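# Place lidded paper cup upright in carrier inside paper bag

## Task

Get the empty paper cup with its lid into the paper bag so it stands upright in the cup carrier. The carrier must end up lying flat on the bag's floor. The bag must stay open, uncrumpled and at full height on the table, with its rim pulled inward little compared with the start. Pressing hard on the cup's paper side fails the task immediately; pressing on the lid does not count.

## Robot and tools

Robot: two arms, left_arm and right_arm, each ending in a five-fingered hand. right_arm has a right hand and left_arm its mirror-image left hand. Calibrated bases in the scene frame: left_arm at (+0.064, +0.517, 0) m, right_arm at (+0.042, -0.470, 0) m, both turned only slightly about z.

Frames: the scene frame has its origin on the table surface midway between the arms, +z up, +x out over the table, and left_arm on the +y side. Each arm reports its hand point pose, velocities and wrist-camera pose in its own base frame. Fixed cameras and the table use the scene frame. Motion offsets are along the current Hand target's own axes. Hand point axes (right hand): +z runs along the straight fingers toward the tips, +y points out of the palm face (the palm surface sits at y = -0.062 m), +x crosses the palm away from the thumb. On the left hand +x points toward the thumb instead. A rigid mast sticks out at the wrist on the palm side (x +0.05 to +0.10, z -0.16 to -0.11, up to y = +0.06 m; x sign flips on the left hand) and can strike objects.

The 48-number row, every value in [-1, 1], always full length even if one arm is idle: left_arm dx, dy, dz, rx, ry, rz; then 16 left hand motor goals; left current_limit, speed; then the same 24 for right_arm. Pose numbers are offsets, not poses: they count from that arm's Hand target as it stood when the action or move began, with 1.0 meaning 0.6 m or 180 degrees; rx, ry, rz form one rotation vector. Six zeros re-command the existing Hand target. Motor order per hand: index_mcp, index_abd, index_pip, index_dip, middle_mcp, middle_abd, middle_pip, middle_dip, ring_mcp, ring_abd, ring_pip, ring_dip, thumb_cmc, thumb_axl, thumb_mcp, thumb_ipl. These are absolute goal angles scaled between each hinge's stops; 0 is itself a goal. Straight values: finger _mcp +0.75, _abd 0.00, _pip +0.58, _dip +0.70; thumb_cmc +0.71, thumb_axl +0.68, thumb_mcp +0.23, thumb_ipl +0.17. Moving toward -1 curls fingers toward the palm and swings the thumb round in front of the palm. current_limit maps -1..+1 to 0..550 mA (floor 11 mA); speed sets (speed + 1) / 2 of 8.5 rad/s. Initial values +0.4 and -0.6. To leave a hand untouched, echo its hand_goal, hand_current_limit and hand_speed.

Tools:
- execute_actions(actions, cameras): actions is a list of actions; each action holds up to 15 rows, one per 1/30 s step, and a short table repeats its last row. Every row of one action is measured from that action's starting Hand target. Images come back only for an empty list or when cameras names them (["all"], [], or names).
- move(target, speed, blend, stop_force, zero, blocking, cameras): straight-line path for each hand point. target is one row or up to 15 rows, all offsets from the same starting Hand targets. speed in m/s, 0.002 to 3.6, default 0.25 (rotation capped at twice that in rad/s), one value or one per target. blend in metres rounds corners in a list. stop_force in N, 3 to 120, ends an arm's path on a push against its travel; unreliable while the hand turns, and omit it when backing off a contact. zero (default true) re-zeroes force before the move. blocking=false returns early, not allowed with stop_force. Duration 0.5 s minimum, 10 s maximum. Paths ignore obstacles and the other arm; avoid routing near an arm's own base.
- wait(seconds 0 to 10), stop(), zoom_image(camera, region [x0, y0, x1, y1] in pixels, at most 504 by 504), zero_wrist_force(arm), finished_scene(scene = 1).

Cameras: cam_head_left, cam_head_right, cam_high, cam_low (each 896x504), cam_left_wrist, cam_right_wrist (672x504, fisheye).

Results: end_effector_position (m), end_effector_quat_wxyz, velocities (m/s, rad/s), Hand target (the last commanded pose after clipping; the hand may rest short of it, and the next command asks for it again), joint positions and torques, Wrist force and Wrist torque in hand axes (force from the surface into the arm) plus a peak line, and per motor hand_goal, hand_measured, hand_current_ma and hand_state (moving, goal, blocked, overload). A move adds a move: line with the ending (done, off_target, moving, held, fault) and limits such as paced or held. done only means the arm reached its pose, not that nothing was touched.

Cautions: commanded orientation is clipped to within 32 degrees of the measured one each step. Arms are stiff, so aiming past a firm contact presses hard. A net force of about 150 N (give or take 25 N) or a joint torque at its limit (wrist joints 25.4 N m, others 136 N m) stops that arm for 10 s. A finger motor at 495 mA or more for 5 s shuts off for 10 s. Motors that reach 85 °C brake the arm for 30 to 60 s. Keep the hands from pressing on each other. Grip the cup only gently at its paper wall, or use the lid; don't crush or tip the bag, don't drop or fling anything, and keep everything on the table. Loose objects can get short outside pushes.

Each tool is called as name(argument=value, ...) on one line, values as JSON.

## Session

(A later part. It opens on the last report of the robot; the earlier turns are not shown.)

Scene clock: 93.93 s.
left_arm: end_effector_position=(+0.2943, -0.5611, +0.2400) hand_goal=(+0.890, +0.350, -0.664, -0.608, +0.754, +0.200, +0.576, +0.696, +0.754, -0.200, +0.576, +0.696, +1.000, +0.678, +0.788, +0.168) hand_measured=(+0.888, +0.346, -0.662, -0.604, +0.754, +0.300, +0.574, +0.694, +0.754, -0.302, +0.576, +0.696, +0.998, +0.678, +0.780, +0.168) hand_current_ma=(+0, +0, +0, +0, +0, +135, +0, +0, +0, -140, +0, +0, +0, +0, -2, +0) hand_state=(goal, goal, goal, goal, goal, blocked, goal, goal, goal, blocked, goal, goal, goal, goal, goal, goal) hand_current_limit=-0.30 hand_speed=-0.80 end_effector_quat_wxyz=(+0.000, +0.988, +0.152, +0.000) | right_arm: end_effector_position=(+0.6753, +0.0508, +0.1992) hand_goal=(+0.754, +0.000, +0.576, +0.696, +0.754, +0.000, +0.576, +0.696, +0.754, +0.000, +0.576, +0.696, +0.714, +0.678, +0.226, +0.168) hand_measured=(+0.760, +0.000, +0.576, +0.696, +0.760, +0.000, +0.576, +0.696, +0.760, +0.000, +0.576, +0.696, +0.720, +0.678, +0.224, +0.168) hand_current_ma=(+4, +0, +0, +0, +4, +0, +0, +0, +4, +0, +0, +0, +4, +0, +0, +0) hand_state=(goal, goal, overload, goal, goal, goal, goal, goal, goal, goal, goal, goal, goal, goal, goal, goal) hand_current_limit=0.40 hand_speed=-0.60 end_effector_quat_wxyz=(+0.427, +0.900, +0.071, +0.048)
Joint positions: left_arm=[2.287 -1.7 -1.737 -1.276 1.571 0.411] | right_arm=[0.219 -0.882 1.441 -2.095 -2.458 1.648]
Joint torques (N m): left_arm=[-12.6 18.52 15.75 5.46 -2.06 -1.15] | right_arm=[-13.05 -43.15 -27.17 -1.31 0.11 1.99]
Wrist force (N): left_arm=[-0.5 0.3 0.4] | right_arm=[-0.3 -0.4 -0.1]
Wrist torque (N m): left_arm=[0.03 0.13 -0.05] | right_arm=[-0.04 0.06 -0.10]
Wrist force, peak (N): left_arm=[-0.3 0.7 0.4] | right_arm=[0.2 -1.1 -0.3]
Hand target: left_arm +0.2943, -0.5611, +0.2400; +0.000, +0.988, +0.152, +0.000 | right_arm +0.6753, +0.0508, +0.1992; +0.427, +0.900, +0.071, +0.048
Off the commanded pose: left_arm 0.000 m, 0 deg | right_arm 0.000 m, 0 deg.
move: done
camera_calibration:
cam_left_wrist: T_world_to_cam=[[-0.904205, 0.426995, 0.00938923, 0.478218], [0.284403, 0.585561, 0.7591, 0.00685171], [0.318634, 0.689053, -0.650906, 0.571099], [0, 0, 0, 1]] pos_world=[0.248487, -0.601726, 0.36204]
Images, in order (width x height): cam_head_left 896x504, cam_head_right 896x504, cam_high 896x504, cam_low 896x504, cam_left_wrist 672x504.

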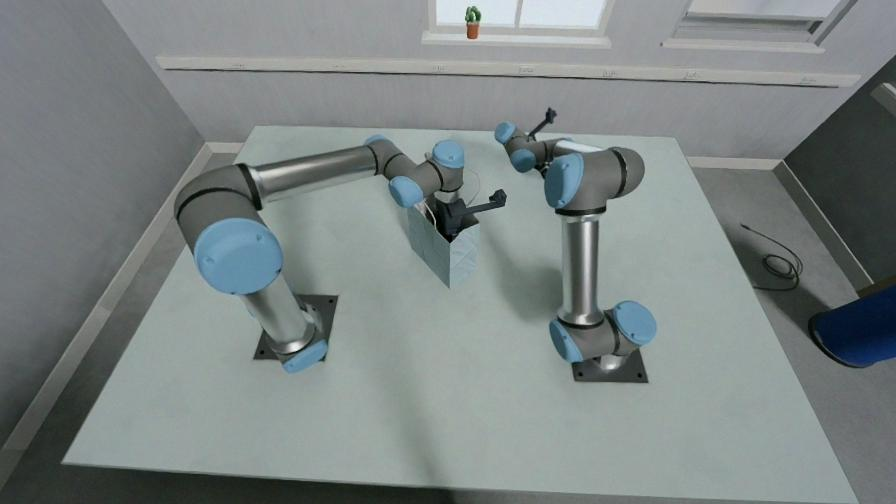

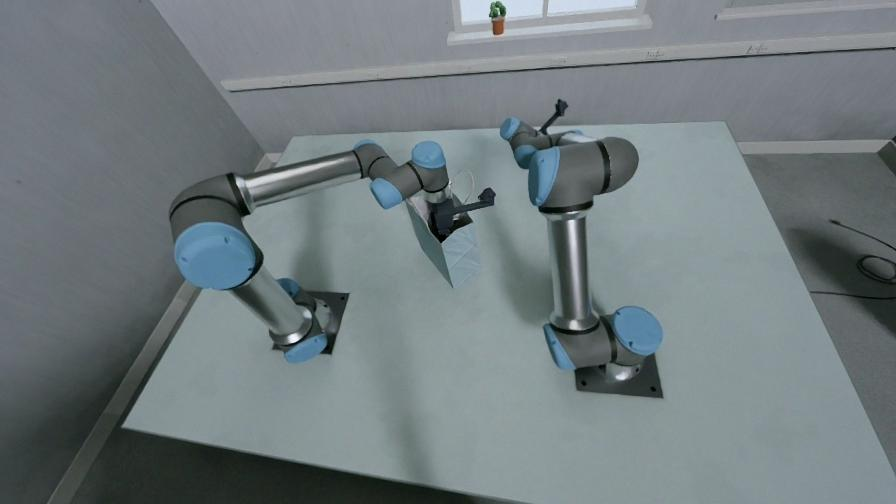

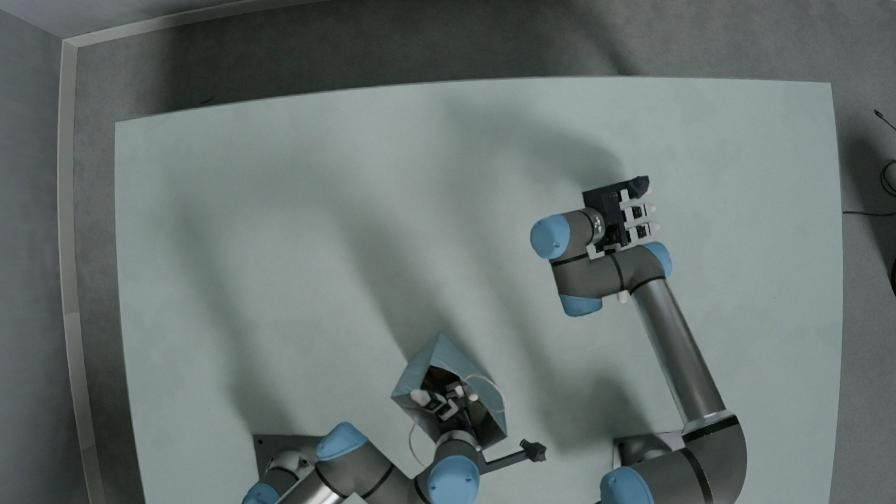

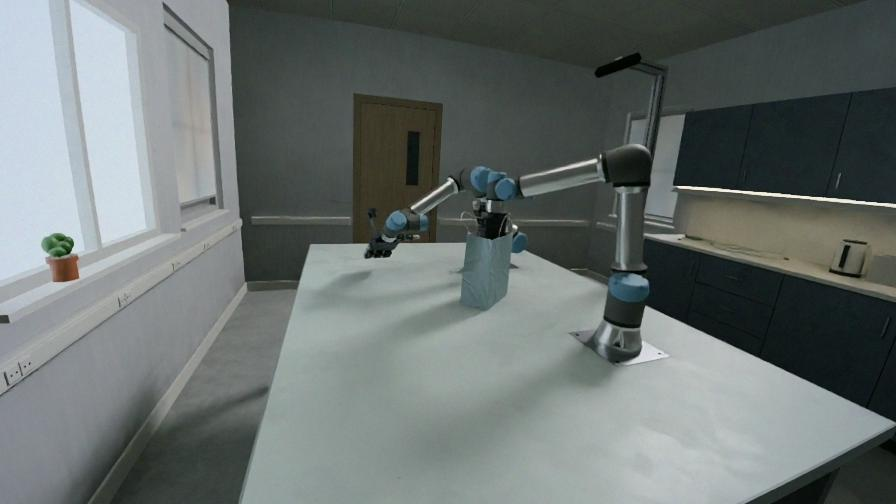

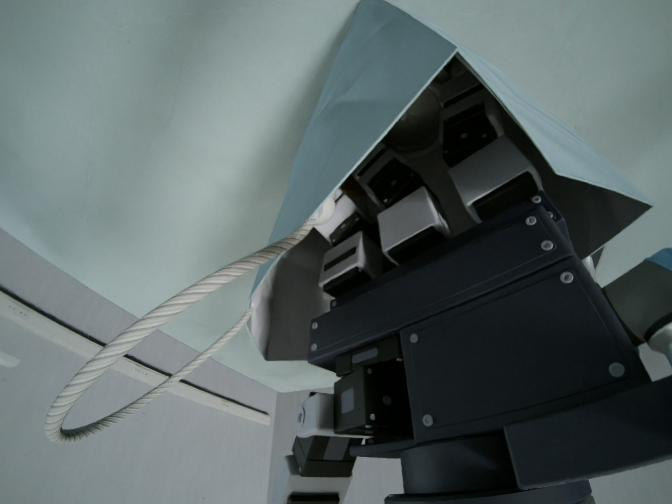

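move(target=[[0,0,0.0333,0,0,0, 0.89,0.35,-0.664,-0.609, 0.754,0.2,0.576,0.696, 0.754,-0.2,0.576,0.696, 1.0,0.678,0.787,0.168, -0.3,-0.8, 0,0,0,0,0,0, 0.754,0,0.576,0.696,0.754,0,0.576,0.696,0.754,0,0.576,0.696,0.714,0.678,0.226,0.168,0.4,-0.6]], speed=0.02, stop_force=3, cameras=["cam_left_wrist","cam_high","cam_low","cam_head_left"])

zoom_image(camera="cam_high", region=[380, 340, 520, 480])

zoom_image(camera="cam_low", region=[450, 180, 530, 320])

zoom_image(camera="cam_left_wrist", region=[325, 20, 475, 180])

Scene clock: 96.23 s.
left_arm: end_effector_position=(+0.2942, -0.5611, +0.2200) hand_goal=(+0.890, +0.350, -0.664, -0.608, +0.754, +0.200, +0.576, +0.696, +0.754, -0.200, +0.576, +0.696, +1.000, +0.678, +0.788, +0.168) hand_measured=(+0.888, +0.346, -0.662, -0.604, +0.754, +0.300, +0.574, +0.694, +0.754, -0.302, +0.576, +0.696, +0.998, +0.678, +0.780, +0.168) hand_current_ma=(+0, +0, +0, +0, +0, +135, +0, +0, +0, -140, +0, +0, +0, +0, -2, +0) hand_state=(goal, goal, goal, goal, goal, blocked, goal, goal, goal, blocked, goal, goal, goal, goal, goal, goal) hand_current_limit=-0.30 hand_speed=-0.80 end_effector_quat_wxyz=(+0.000, +0.988, +0.152, +0.000) | right_arm: end_effector_position=(+0.6753, +0.0508, +0.1992) hand_goal=(+0.754, +0.000, +0.576, +0.696, +0.754, +0.000, +0.576, +0.696, +0.754, +0.000, +0.576, +0.696, +0.714, +0.678, +0.226, +0.168) hand_measured=(+0.760, +0.000, +0.576, +0.696, +0.760, +0.000, +0.576, +0.696, +0.760, +0.000, +0.576, +0.696, +0.720, +0.678, +0.224, +0.168) hand_current_ma=(+4, +0, +0, +0, +4, +0, +0, +0, +4, +0, +0, +0, +4, +0, +0, +0) hand_state=(goal, goal, overload, goal, goal, goal, goal, goal, goal, goal, goal, goal, goal, goal, goal, goal) hand_current_limit=0.40 hand_speed=-0.60 end_effector_quat_wxyz=(+0.427, +0.900, +0.071, +0.048)
Joint positions: left_arm=[2.287 -1.715 -1.773 -1.225 1.571 0.411] | right_arm=[0.219 -0.882 1.441 -2.095 -2.458 1.648]
Joint torques (N m): left_arm=[-0.56 18.23 16.48 5.46 -1.85 1.74] | right_arm=[-13.55 -43.51 -26.42 -1.25 0.25 1.94]
Wrist force (N): left_arm=[-0.3 0.1 0.2] | right_arm=[0.1 -0.4 -0.4]
Wrist torque (N m): left_arm=[0.03 0.10 -0.02] | right_arm=[-0.02 0.02 -0.07]
Wrist force, peak (N): left_arm=[-0.5 0.3 0.5] | right_arm=[0.2 -1.0 -0.1]
Hand target: left_arm +0.2943, -0.5611, +0.2200; +0.000, +0.988, +0.152, +0.000 | right_arm +0.6753, +0.0508, +0.1992; +0.427, +0.900, +0.071, +0.048
Off the commanded pose: left_arm 0.000 m, 0 deg | right_arm 0.000 m, 0 deg.
move: done
camera_calibration:
cam_left_wrist: T_world_to_cam=[[-0.904205, 0.426995, 0.00938923, 0.478406], [0.284403, 0.585561, 0.7591, 0.0220337], [0.318634, 0.689053, -0.650906, 0.558081], [0, 0, 0, 1]] pos_world=[0.248487, -0.601726, 0.34204]
Images, in order (width x height): cam_head_left 896x504, cam_high 896x504, cam_low 896x504, cam_left_wrist 672x504.

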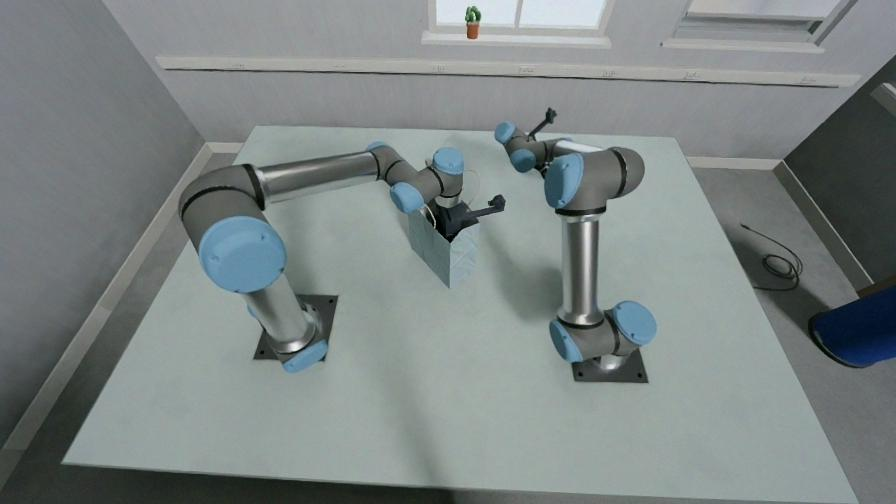

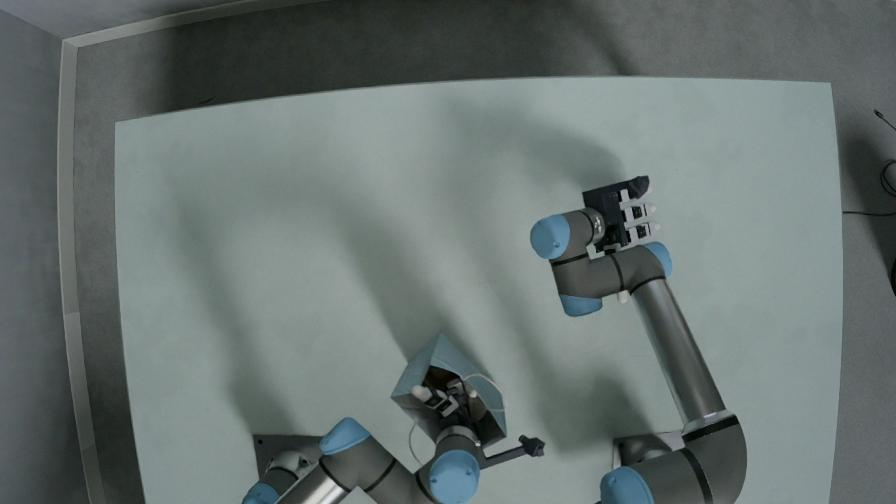

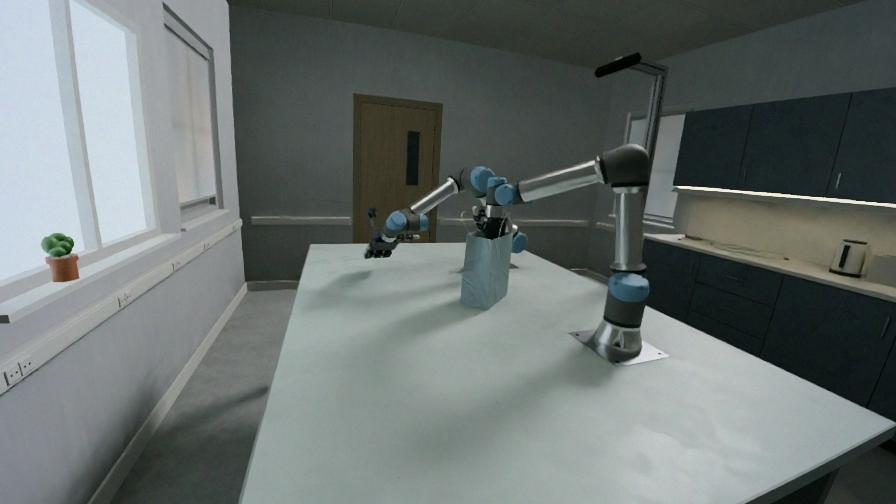

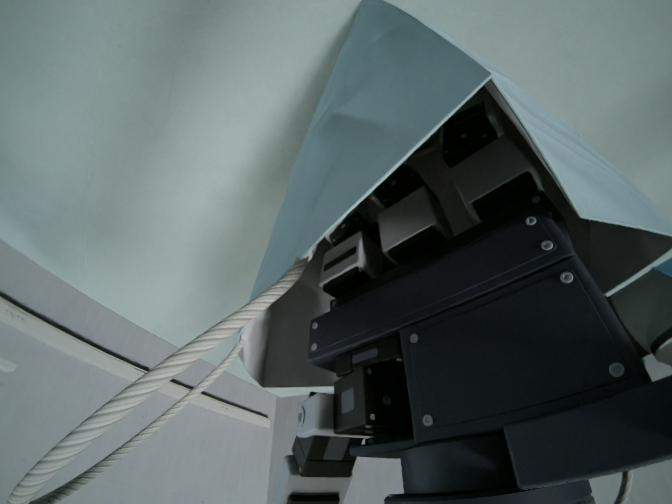

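Scaled by 3.600 from the camera's 896x504 image, which has a finer 1280x720 frame.

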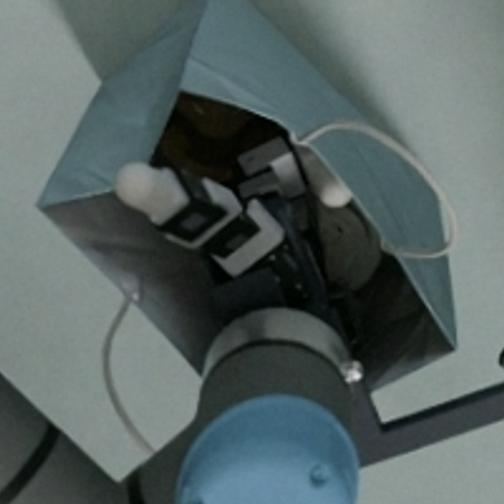

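Scaled by 3.600 from the camera's 896x504 image, which has a finer 1280x720 frame.

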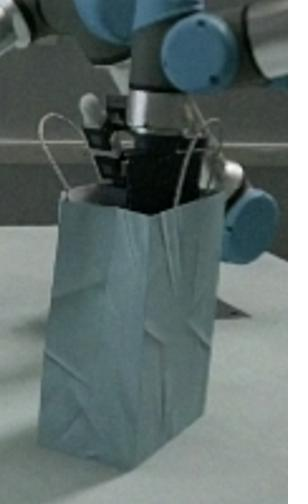

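Scaled by 3.150 from the camera's 672x504 image, which has a finer 960x720 frame.

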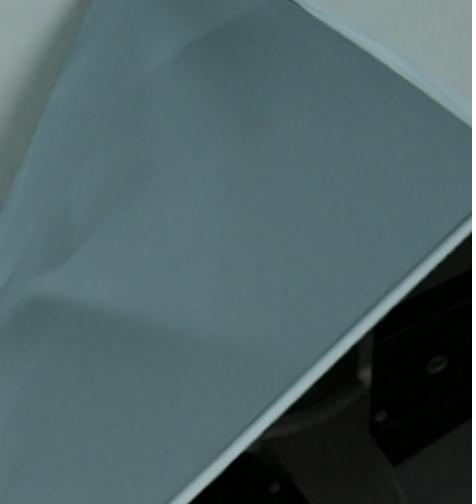

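move(target=[[0,0,0.0308,0,0,0, 0.89,0.35,-0.664,-0.609, 0.754,0.2,0.576,0.696, 0.754,-0.2,0.576,0.696, 1.0,0.678,0.787,0.168, -0.3,-0.8, 0,0,0,0,0,0, 0.754,0,0.576,0.696,0.754,0,0.576,0.696,0.754,0,0.576,0.696,0.714,0.678,0.226,0.168,0.4,-0.6]], speed=0.015, stop_force=3, cameras=["cam_left_wrist","cam_high","cam_low","cam_head_left"])

zoom_image(camera="cam_high", region=[380, 340, 520, 480])

zoom_image(camera="cam_low", region=[450, 180, 530, 320])

Scene clock: 98.40 s.
left_arm: end_effector_position=(+0.2942, -0.5611, +0.2086) hand_goal=(+0.890, +0.350, -0.664, -0.608, +0.754, +0.200, +0.576, +0.696, +0.754, -0.200, +0.576, +0.696, +1.000, +0.678, +0.788, +0.168) hand_measured=(+0.888, +0.346, -0.662, -0.606, +0.758, +0.300, +0.578, +0.696, +0.758, -0.302, +0.578, +0.696, +0.998, +0.678, +0.780, +0.168) hand_current_ma=(+0, +0, +0, +0, +0, +135, +0, +0, +1, -140, +0, +0, +0, +0, -2, +0) hand_state=(goal, goal, goal, goal, goal, blocked, goal, goal, goal, blocked, goal, goal, goal, goal, goal, goal) hand_current_limit=-0.30 hand_speed=-0.80 end_effector_quat_wxyz=(+0.000, +0.988, +0.152, +0.000) | right_arm: end_effector_position=(+0.6753, +0.0508, +0.1992) hand_goal=(+0.754, +0.000, +0.576, +0.696, +0.754, +0.000, +0.576, +0.696, +0.754, +0.000, +0.576, +0.696, +0.714, +0.678, +0.226, +0.168) hand_measured=(+0.760, +0.000, +0.576, +0.696, +0.760, +0.000, +0.576, +0.696, +0.760, +0.000, +0.576, +0.696, +0.720, +0.678, +0.224, +0.168) hand_current_ma=(+4, +0, +0, +0, +4, +0, +0, +0, +4, +0, +0, +0, +4, +0, +0, +0) hand_state=(goal, goal, overload, goal, goal, goal, goal, goal, goal, goal, goal, goal, goal, goal, goal, goal) hand_current_limit=0.40 hand_speed=-0.60 end_effector_quat_wxyz=(+0.427, +0.900, +0.071, +0.048)
Joint positions: left_arm=[2.287 -1.725 -1.793 -1.195 1.571 0.411] | right_arm=[0.219 -0.882 1.441 -2.095 -2.458 1.648]
Joint torques (N m): left_arm=[6.79 36.41 30.53 0.35 -1.93 1.47] | right_arm=[-13.26 -42.87 -25.81 -1.46 0.08 1.89]
Wrist force (N): left_arm=[-0.3 -0.1 -0.6] | right_arm=[-0.2 -0.6 -0.6]
Wrist torque (N m): left_arm=[0.11 0.07 -0.01] | right_arm=[-0.03 0.06 -0.10]
Wrist force, peak (N): left_arm=[-0.3 -0.8 -4.3] | right_arm=[0.2 -1.0 -0.2]
Hand target: left_arm +0.2942, -0.5611, +0.2086; +0.000, +0.988, +0.152, +0.000 (not the last commanded pose) | right_arm +0.6753, +0.0508, +0.1992; +0.427, +0.900, +0.071, +0.048
Off the commanded pose: left_arm 0.007 m, 0 deg | right_arm 0.000 m, 0 deg.
move: contact (left_arm)
camera_calibration:
cam_left_wrist: T_world_to_cam=[[-0.904179, 0.427049, 0.00945695, 0.478474], [0.284485, 0.585522, 0.759099, 0.030586], [0.318635, 0.689052, -0.650906, 0.550591], [0, 0, 0, 1]] pos_world=[0.248488, -0.601626, 0.33064]
Images, in order (width x height): cam_head_left 896x504, cam_high 896x504, cam_low 896x504, cam_left_wrist 672x504.

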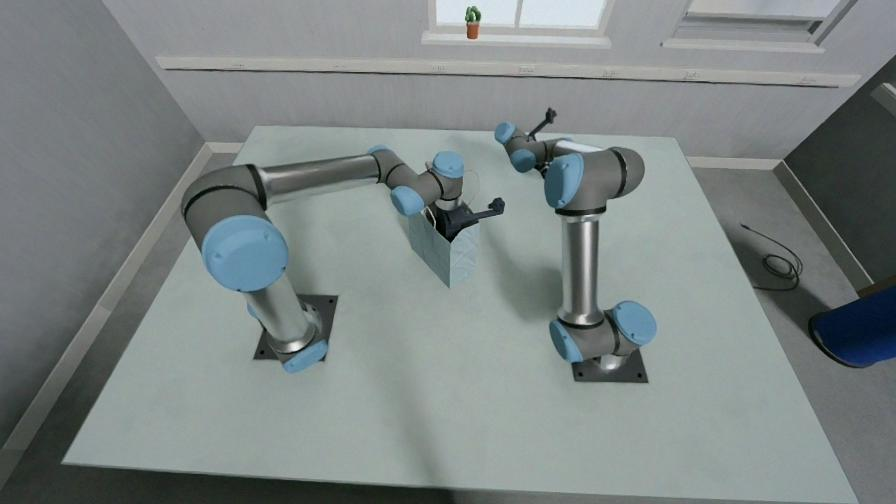

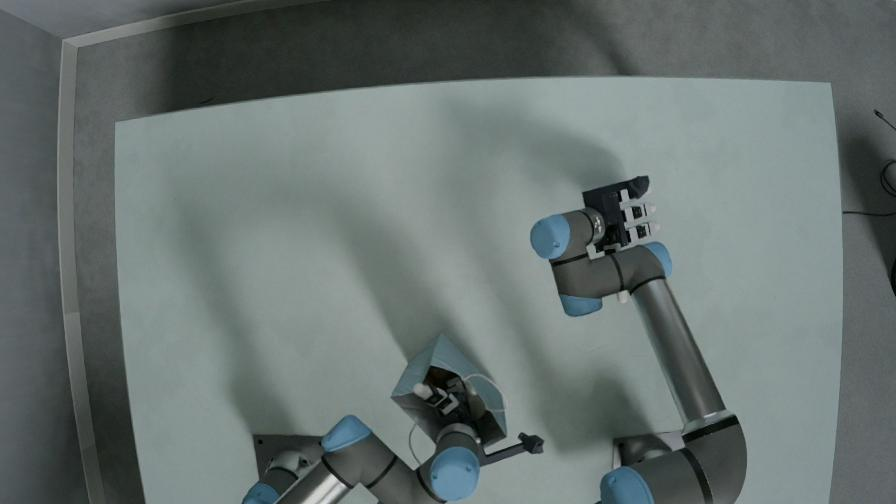

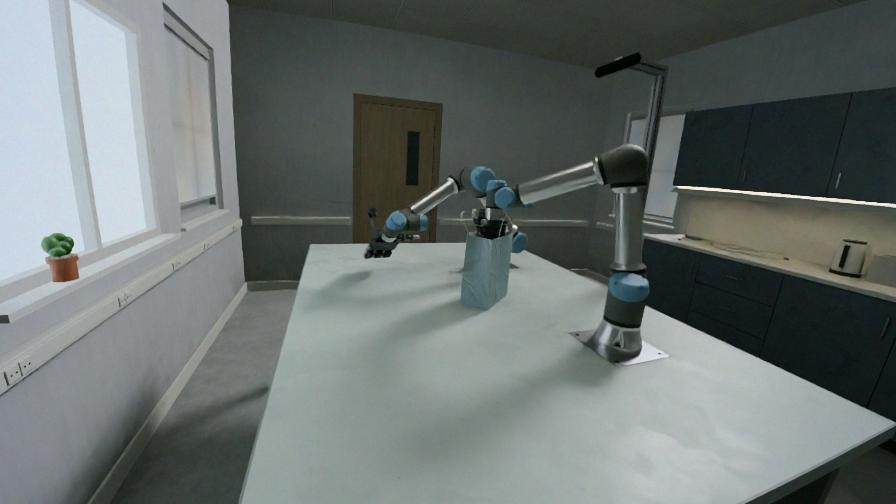

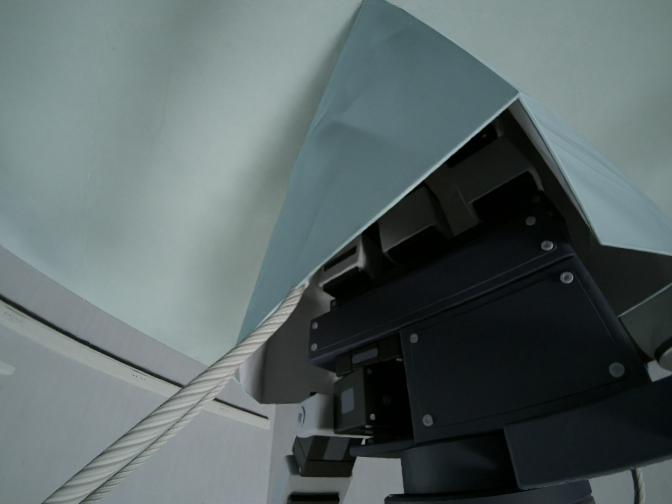

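Scaled by 3.600 from the camera's 896x504 image, which has a finer 1280x720 frame.

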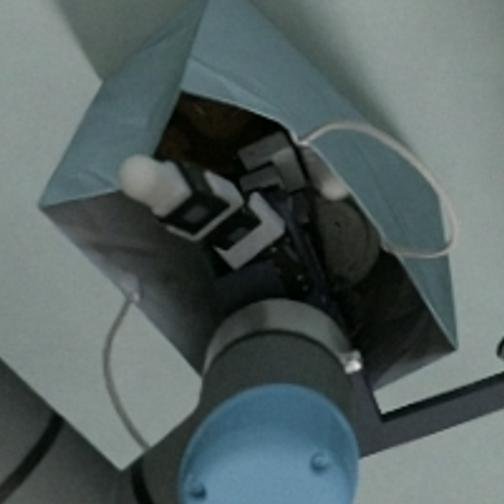

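Scaled by 3.600 from the camera's 896x504 image, which has a finer 1280x720 frame.

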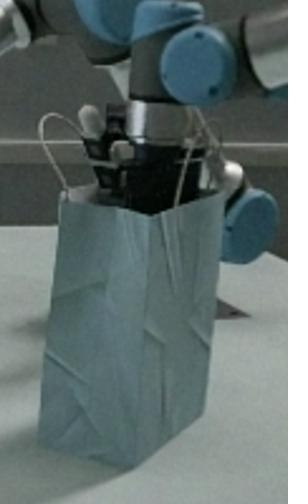

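move(target=[[0,0,0,0,0,0, 0.89,0.35,-0.664,-0.609, 0.754,0.36,0.576,0.696, 0.754,-0.34,0.576,0.696, 1.0,0.678,0.787,0.168, -0.3,-0.93, 0,0,0,0,0,0, 0.754,0,0.576,0.696,0.754,0,0.576,0.696,0.754,0,0.576,0.696,0.714,0.678,0.226,0.168,0.4,-0.6],[0.0083,0,0,0,0,0, 0.89,0.35,-0.664,-0.609, 0.754,0.4,0.576,0.696, 0.754,-0.35,0.576,0.696, 1.0,0.678,0.787,0.168, -0.3,-0.93, 0,0,0,0,0,0, 0.754,0,0.576,0.696,0.754,0,0.576,0.696,0.754,0,0.576,0.696,0.714,0.678,0.226,0.168,0.4,-0.6]], speed=0.03, cameras=["cam_high"])

zoom_image(camera="cam_high", region=[420, 360, 510, 450])

Scene clock: 100.63 s.
left_arm: end_effector_position=(+0.2990, -0.5596, +0.2086) hand_goal=(+0.890, +0.350, -0.664, -0.608, +0.754, +0.400, +0.576, +0.696, +0.754, -0.350, +0.576, +0.696, +1.000, +0.678, +0.788, +0.168) hand_measured=(+0.888, +0.346, -0.662, -0.606, +0.756, +0.394, +0.578, +0.696, +0.756, -0.348, +0.578, +0.696, +0.998, +0.678, +0.780, +0.168) hand_current_ma=(+0, +0, +0, +0, +0, -1, +0, +0, +0, +0, +0, +0, +0, +0, -2, +0) hand_state=(goal, goal, goal, goal, goal, goal, goal, goal, goal, goal, goal, goal, goal, goal, goal, goal) hand_current_limit=-0.30 hand_speed=-0.93 end_effector_quat_wxyz=(+0.000, +0.988, +0.152, +0.000) | right_arm: end_effector_position=(+0.6753, +0.0508, +0.1992) hand_goal=(+0.754, +0.000, +0.576, +0.696, +0.754, +0.000, +0.576, +0.696, +0.754, +0.000, +0.576, +0.696, +0.714, +0.678, +0.226, +0.168) hand_measured=(+0.760, +0.000, +0.576, +0.696, +0.760, +0.000, +0.576, +0.696, +0.760, +0.000, +0.576, +0.696, +0.720, +0.678, +0.224, +0.168) hand_current_ma=(+4, +0, +0, +0, +4, +0, +0, +0, +4, +0, +0, +0, +4, +0, +0, +0) hand_state=(goal, goal, overload, goal, goal, goal, goal, goal, goal, goal, goal, goal, goal, goal, goal, goal) hand_current_limit=0.40 hand_speed=-0.60 end_effector_quat_wxyz=(+0.427, +0.900, +0.071, +0.048)
Joint positions: left_arm=[2.295 -1.727 -1.791 -1.195 1.571 0.42] | right_arm=[0.219 -0.882 1.441 -2.095 -2.458 1.648]
Joint torques (N m): left_arm=[8.94 17.8 30.09 0.39 -1.16 1.52] | right_arm=[-13.07 -43.77 -25.87 -1.52 0.03 1.92]
Wrist force (N): left_arm=[-0.5 0.1 0.1] | right_arm=[0.2 -0.5 -0.3]
Wrist torque (N m): left_arm=[0.03 0.05 -0.12] | right_arm=[-0.02 0.01 -0.07]
Wrist force, peak (N): left_arm=[-1.0 0.1 -0.4] | right_arm=[0.2 -1.1 -0.5]
Hand target: left_arm +0.2990, -0.5596, +0.2086; +0.000, +0.988, +0.152, +0.000 | right_arm +0.6753, +0.0508, +0.1992; +0.427, +0.900, +0.071, +0.048
Off the commanded pose: left_arm 0.000 m, 0 deg | right_arm 0.000 m, 0 deg.
move: done
Images, in order (width x height): cam_high 896x504.

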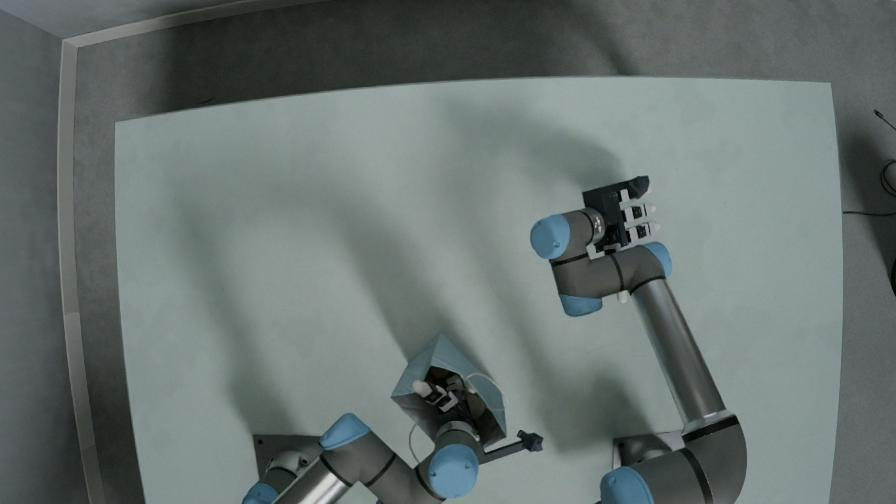

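Scaled by 5.600 from the camera's 896x504 image, which has a finer 1280x720 frame.

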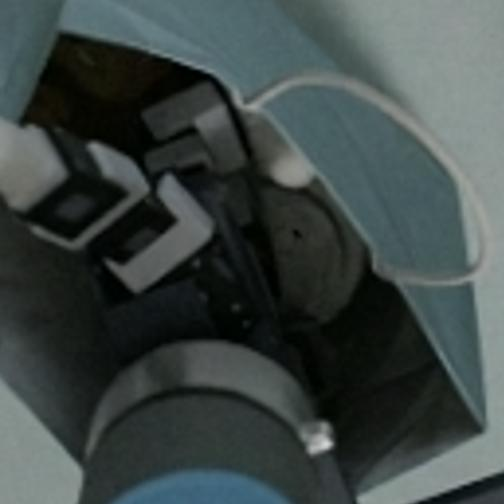

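move(target=[[-0.004,0,0,0,0,0, 0.89,0.35,-0.664,-0.609, 0.754,0.4,0.576,0.696, 0.754,-0.36,0.576,0.696, 1.0,0.678,0.787,0.168, -0.3,-0.93, 0,0,0,0,0,0, 0.754,0,0.576,0.696,0.754,0,0.576,0.696,0.754,0,0.576,0.696,0.714,0.678,0.226,0.168,0.4,-0.6],[-0.004,0,-0.07,0,0,0, 0.89,0.35,-0.664,-0.609, 0.754,0.4,0.576,0.696, 0.754,-0.36,0.576,0.696, 1.0,0.678,0.787,0.168, -0.3,-0.93, 0,0,0,0,0,0, 0.754,0,0.576,0.696,0.754,0,0.576,0.696,0.754,0,0.576,0.696,0.714,0.678,0.226,0.168,0.4,-0.6]], speed=0.04, cameras=["cam_high","cam_left_wrist","cam_low","cam_head_left"])

zoom_image(camera="cam_high", region=[420, 360, 510, 450])

zoom_image(camera="cam_left_wrist", region=[325, 20, 475, 180])

zoom_image(camera="cam_low", region=[450, 180, 530, 320])

Scene clock: 103.17 s.
left_arm: end_effector_position=(+0.2967, -0.5604, +0.2504) hand_goal=(+0.890, +0.350, -0.664, -0.608, +0.754, +0.400, +0.576, +0.696, +0.754, -0.360, +0.576, +0.696, +1.000, +0.678, +0.788, +0.168) hand_measured=(+0.888, +0.346, -0.662, -0.606, +0.756, +0.394, +0.578, +0.696, +0.756, -0.354, +0.578, +0.696, +0.998, +0.678, +0.780, +0.168) hand_current_ma=(+0, +0, +0, +0, +0, -1, +0, +0, +0, +1, +0, +0, +0, +0, -2, +0) hand_state=(goal, goal, goal, goal, goal, goal, goal, goal, goal, goal, goal, goal, goal, goal, goal, goal) hand_current_limit=-0.30 hand_speed=-0.93 end_effector_quat_wxyz=(+0.000, +0.988, +0.152, +0.000) | right_arm: end_effector_position=(+0.6753, +0.0508, +0.1992) hand_goal=(+0.754, +0.000, +0.576, +0.696, +0.754, +0.000, +0.576, +0.696, +0.754, +0.000, +0.576, +0.696, +0.714, +0.678, +0.226, +0.168) hand_measured=(+0.760, +0.000, +0.576, +0.696, +0.760, +0.000, +0.576, +0.696, +0.760, +0.000, +0.576, +0.696, +0.720, +0.678, +0.224, +0.168) hand_current_ma=(+4, +0, +0, +0, +4, +0, +0, +0, +4, +0, +0, +0, +4, +0, +0, +0) hand_state=(goal, goal, overload, goal, goal, goal, goal, goal, goal, goal, goal, goal, goal, goal, goal, goal) hand_current_limit=0.40 hand_speed=-0.60 end_effector_quat_wxyz=(+0.427, +0.900, +0.071, +0.048)
Joint positions: left_arm=[2.291 -1.694 -1.716 -1.303 1.571 0.415] | right_arm=[0.219 -0.882 1.441 -2.095 -2.458 1.648]
Joint torques (N m): left_arm=[-11.7 37.55 30.89 0.43 -1.55 -1.15] | right_arm=[-13.07 -43.22 -26.25 -1.51 0.12 1.88]
Wrist force (N): left_arm=[-0.2 0.2 0.4] | right_arm=[-0.1 -0.7 -0.8]
Wrist torque (N m): left_arm=[0.02 0.10 -0.03] | right_arm=[-0.02 0.05 -0.10]
Wrist force, peak (N): left_arm=[-0.8 0.2 0.4] | right_arm=[0.2 -1.3 -0.2]
Hand target: left_arm +0.2967, -0.5604, +0.2506; +0.000, +0.988, +0.152, +0.000 | right_arm +0.6753, +0.0508, +0.1992; +0.427, +0.900, +0.071, +0.048
Off the commanded pose: left_arm 0.000 m, 0 deg | right_arm 0.000 m, 0 deg.
move: done
camera_calibration:
cam_left_wrist: T_world_to_cam=[[-0.904179, 0.427049, 0.00945695, 0.47995], [0.284485, 0.585522, 0.759099, -0.00223699], [0.318635, 0.689052, -0.650906, 0.576552], [0, 0, 0, 1]] pos_world=[0.250888, -0.600926, 0.37244]
Images, in order (width x height): cam_head_left 896x504, cam_high 896x504, cam_low 896x504, cam_left_wrist 672x504.

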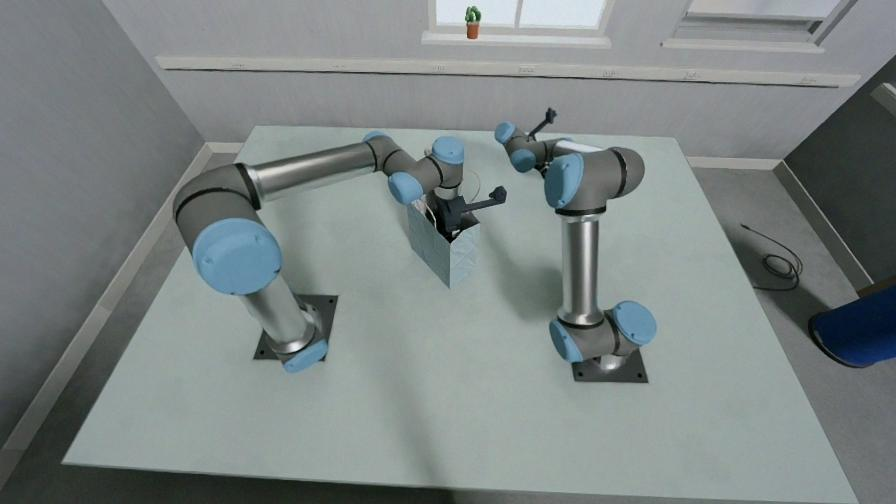

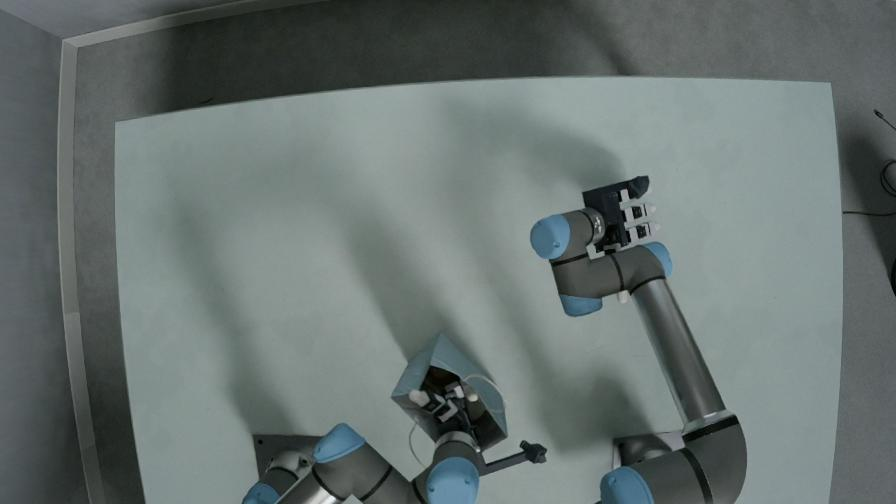

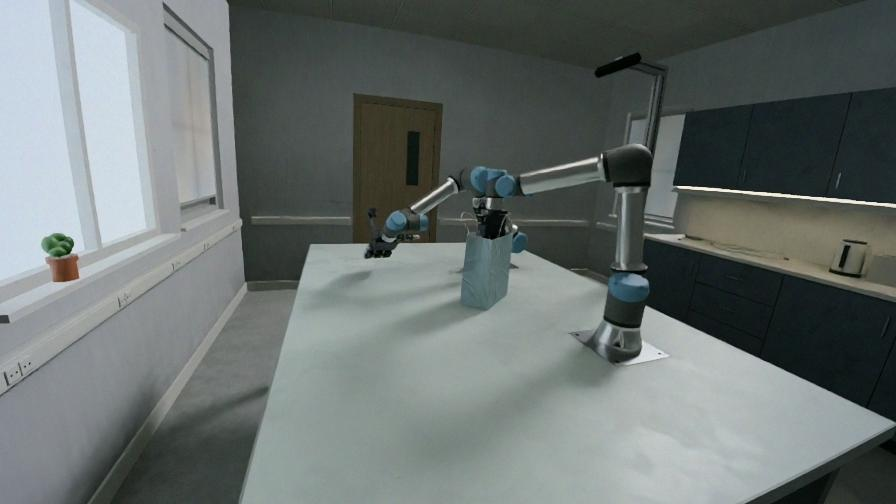

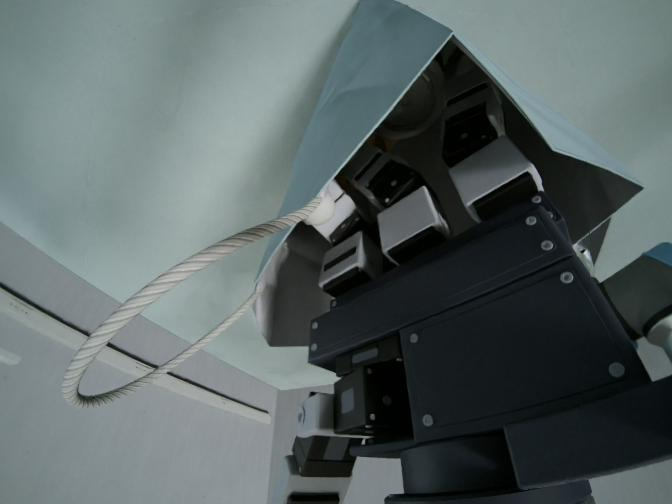

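Scaled by 5.600 from the camera's 896x504 image, which has a finer 1280x720 frame.

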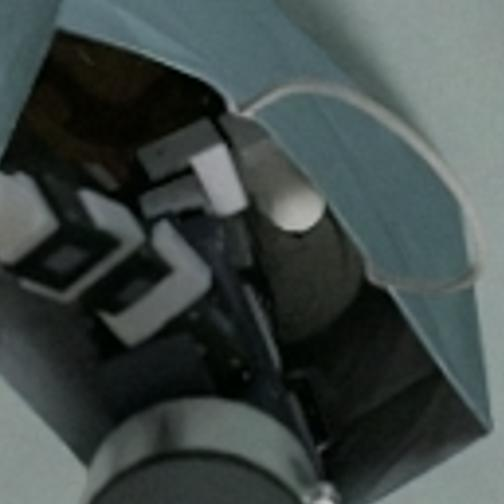

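Scaled by 3.150 from the camera's 672x504 image, which has a finer 960x720 frame.

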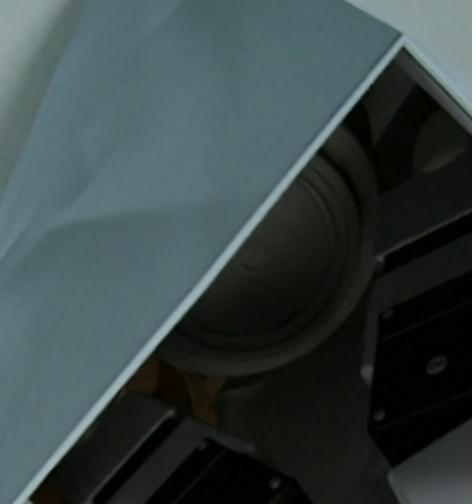

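Scaled by 3.600 from the camera's 896x504 image, which has a finer 1280x720 frame.

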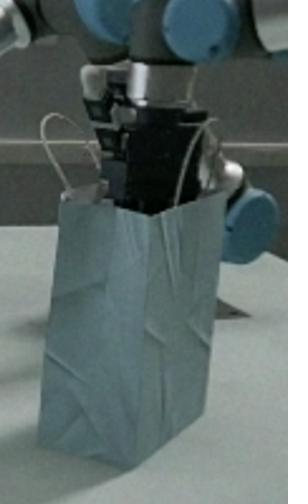

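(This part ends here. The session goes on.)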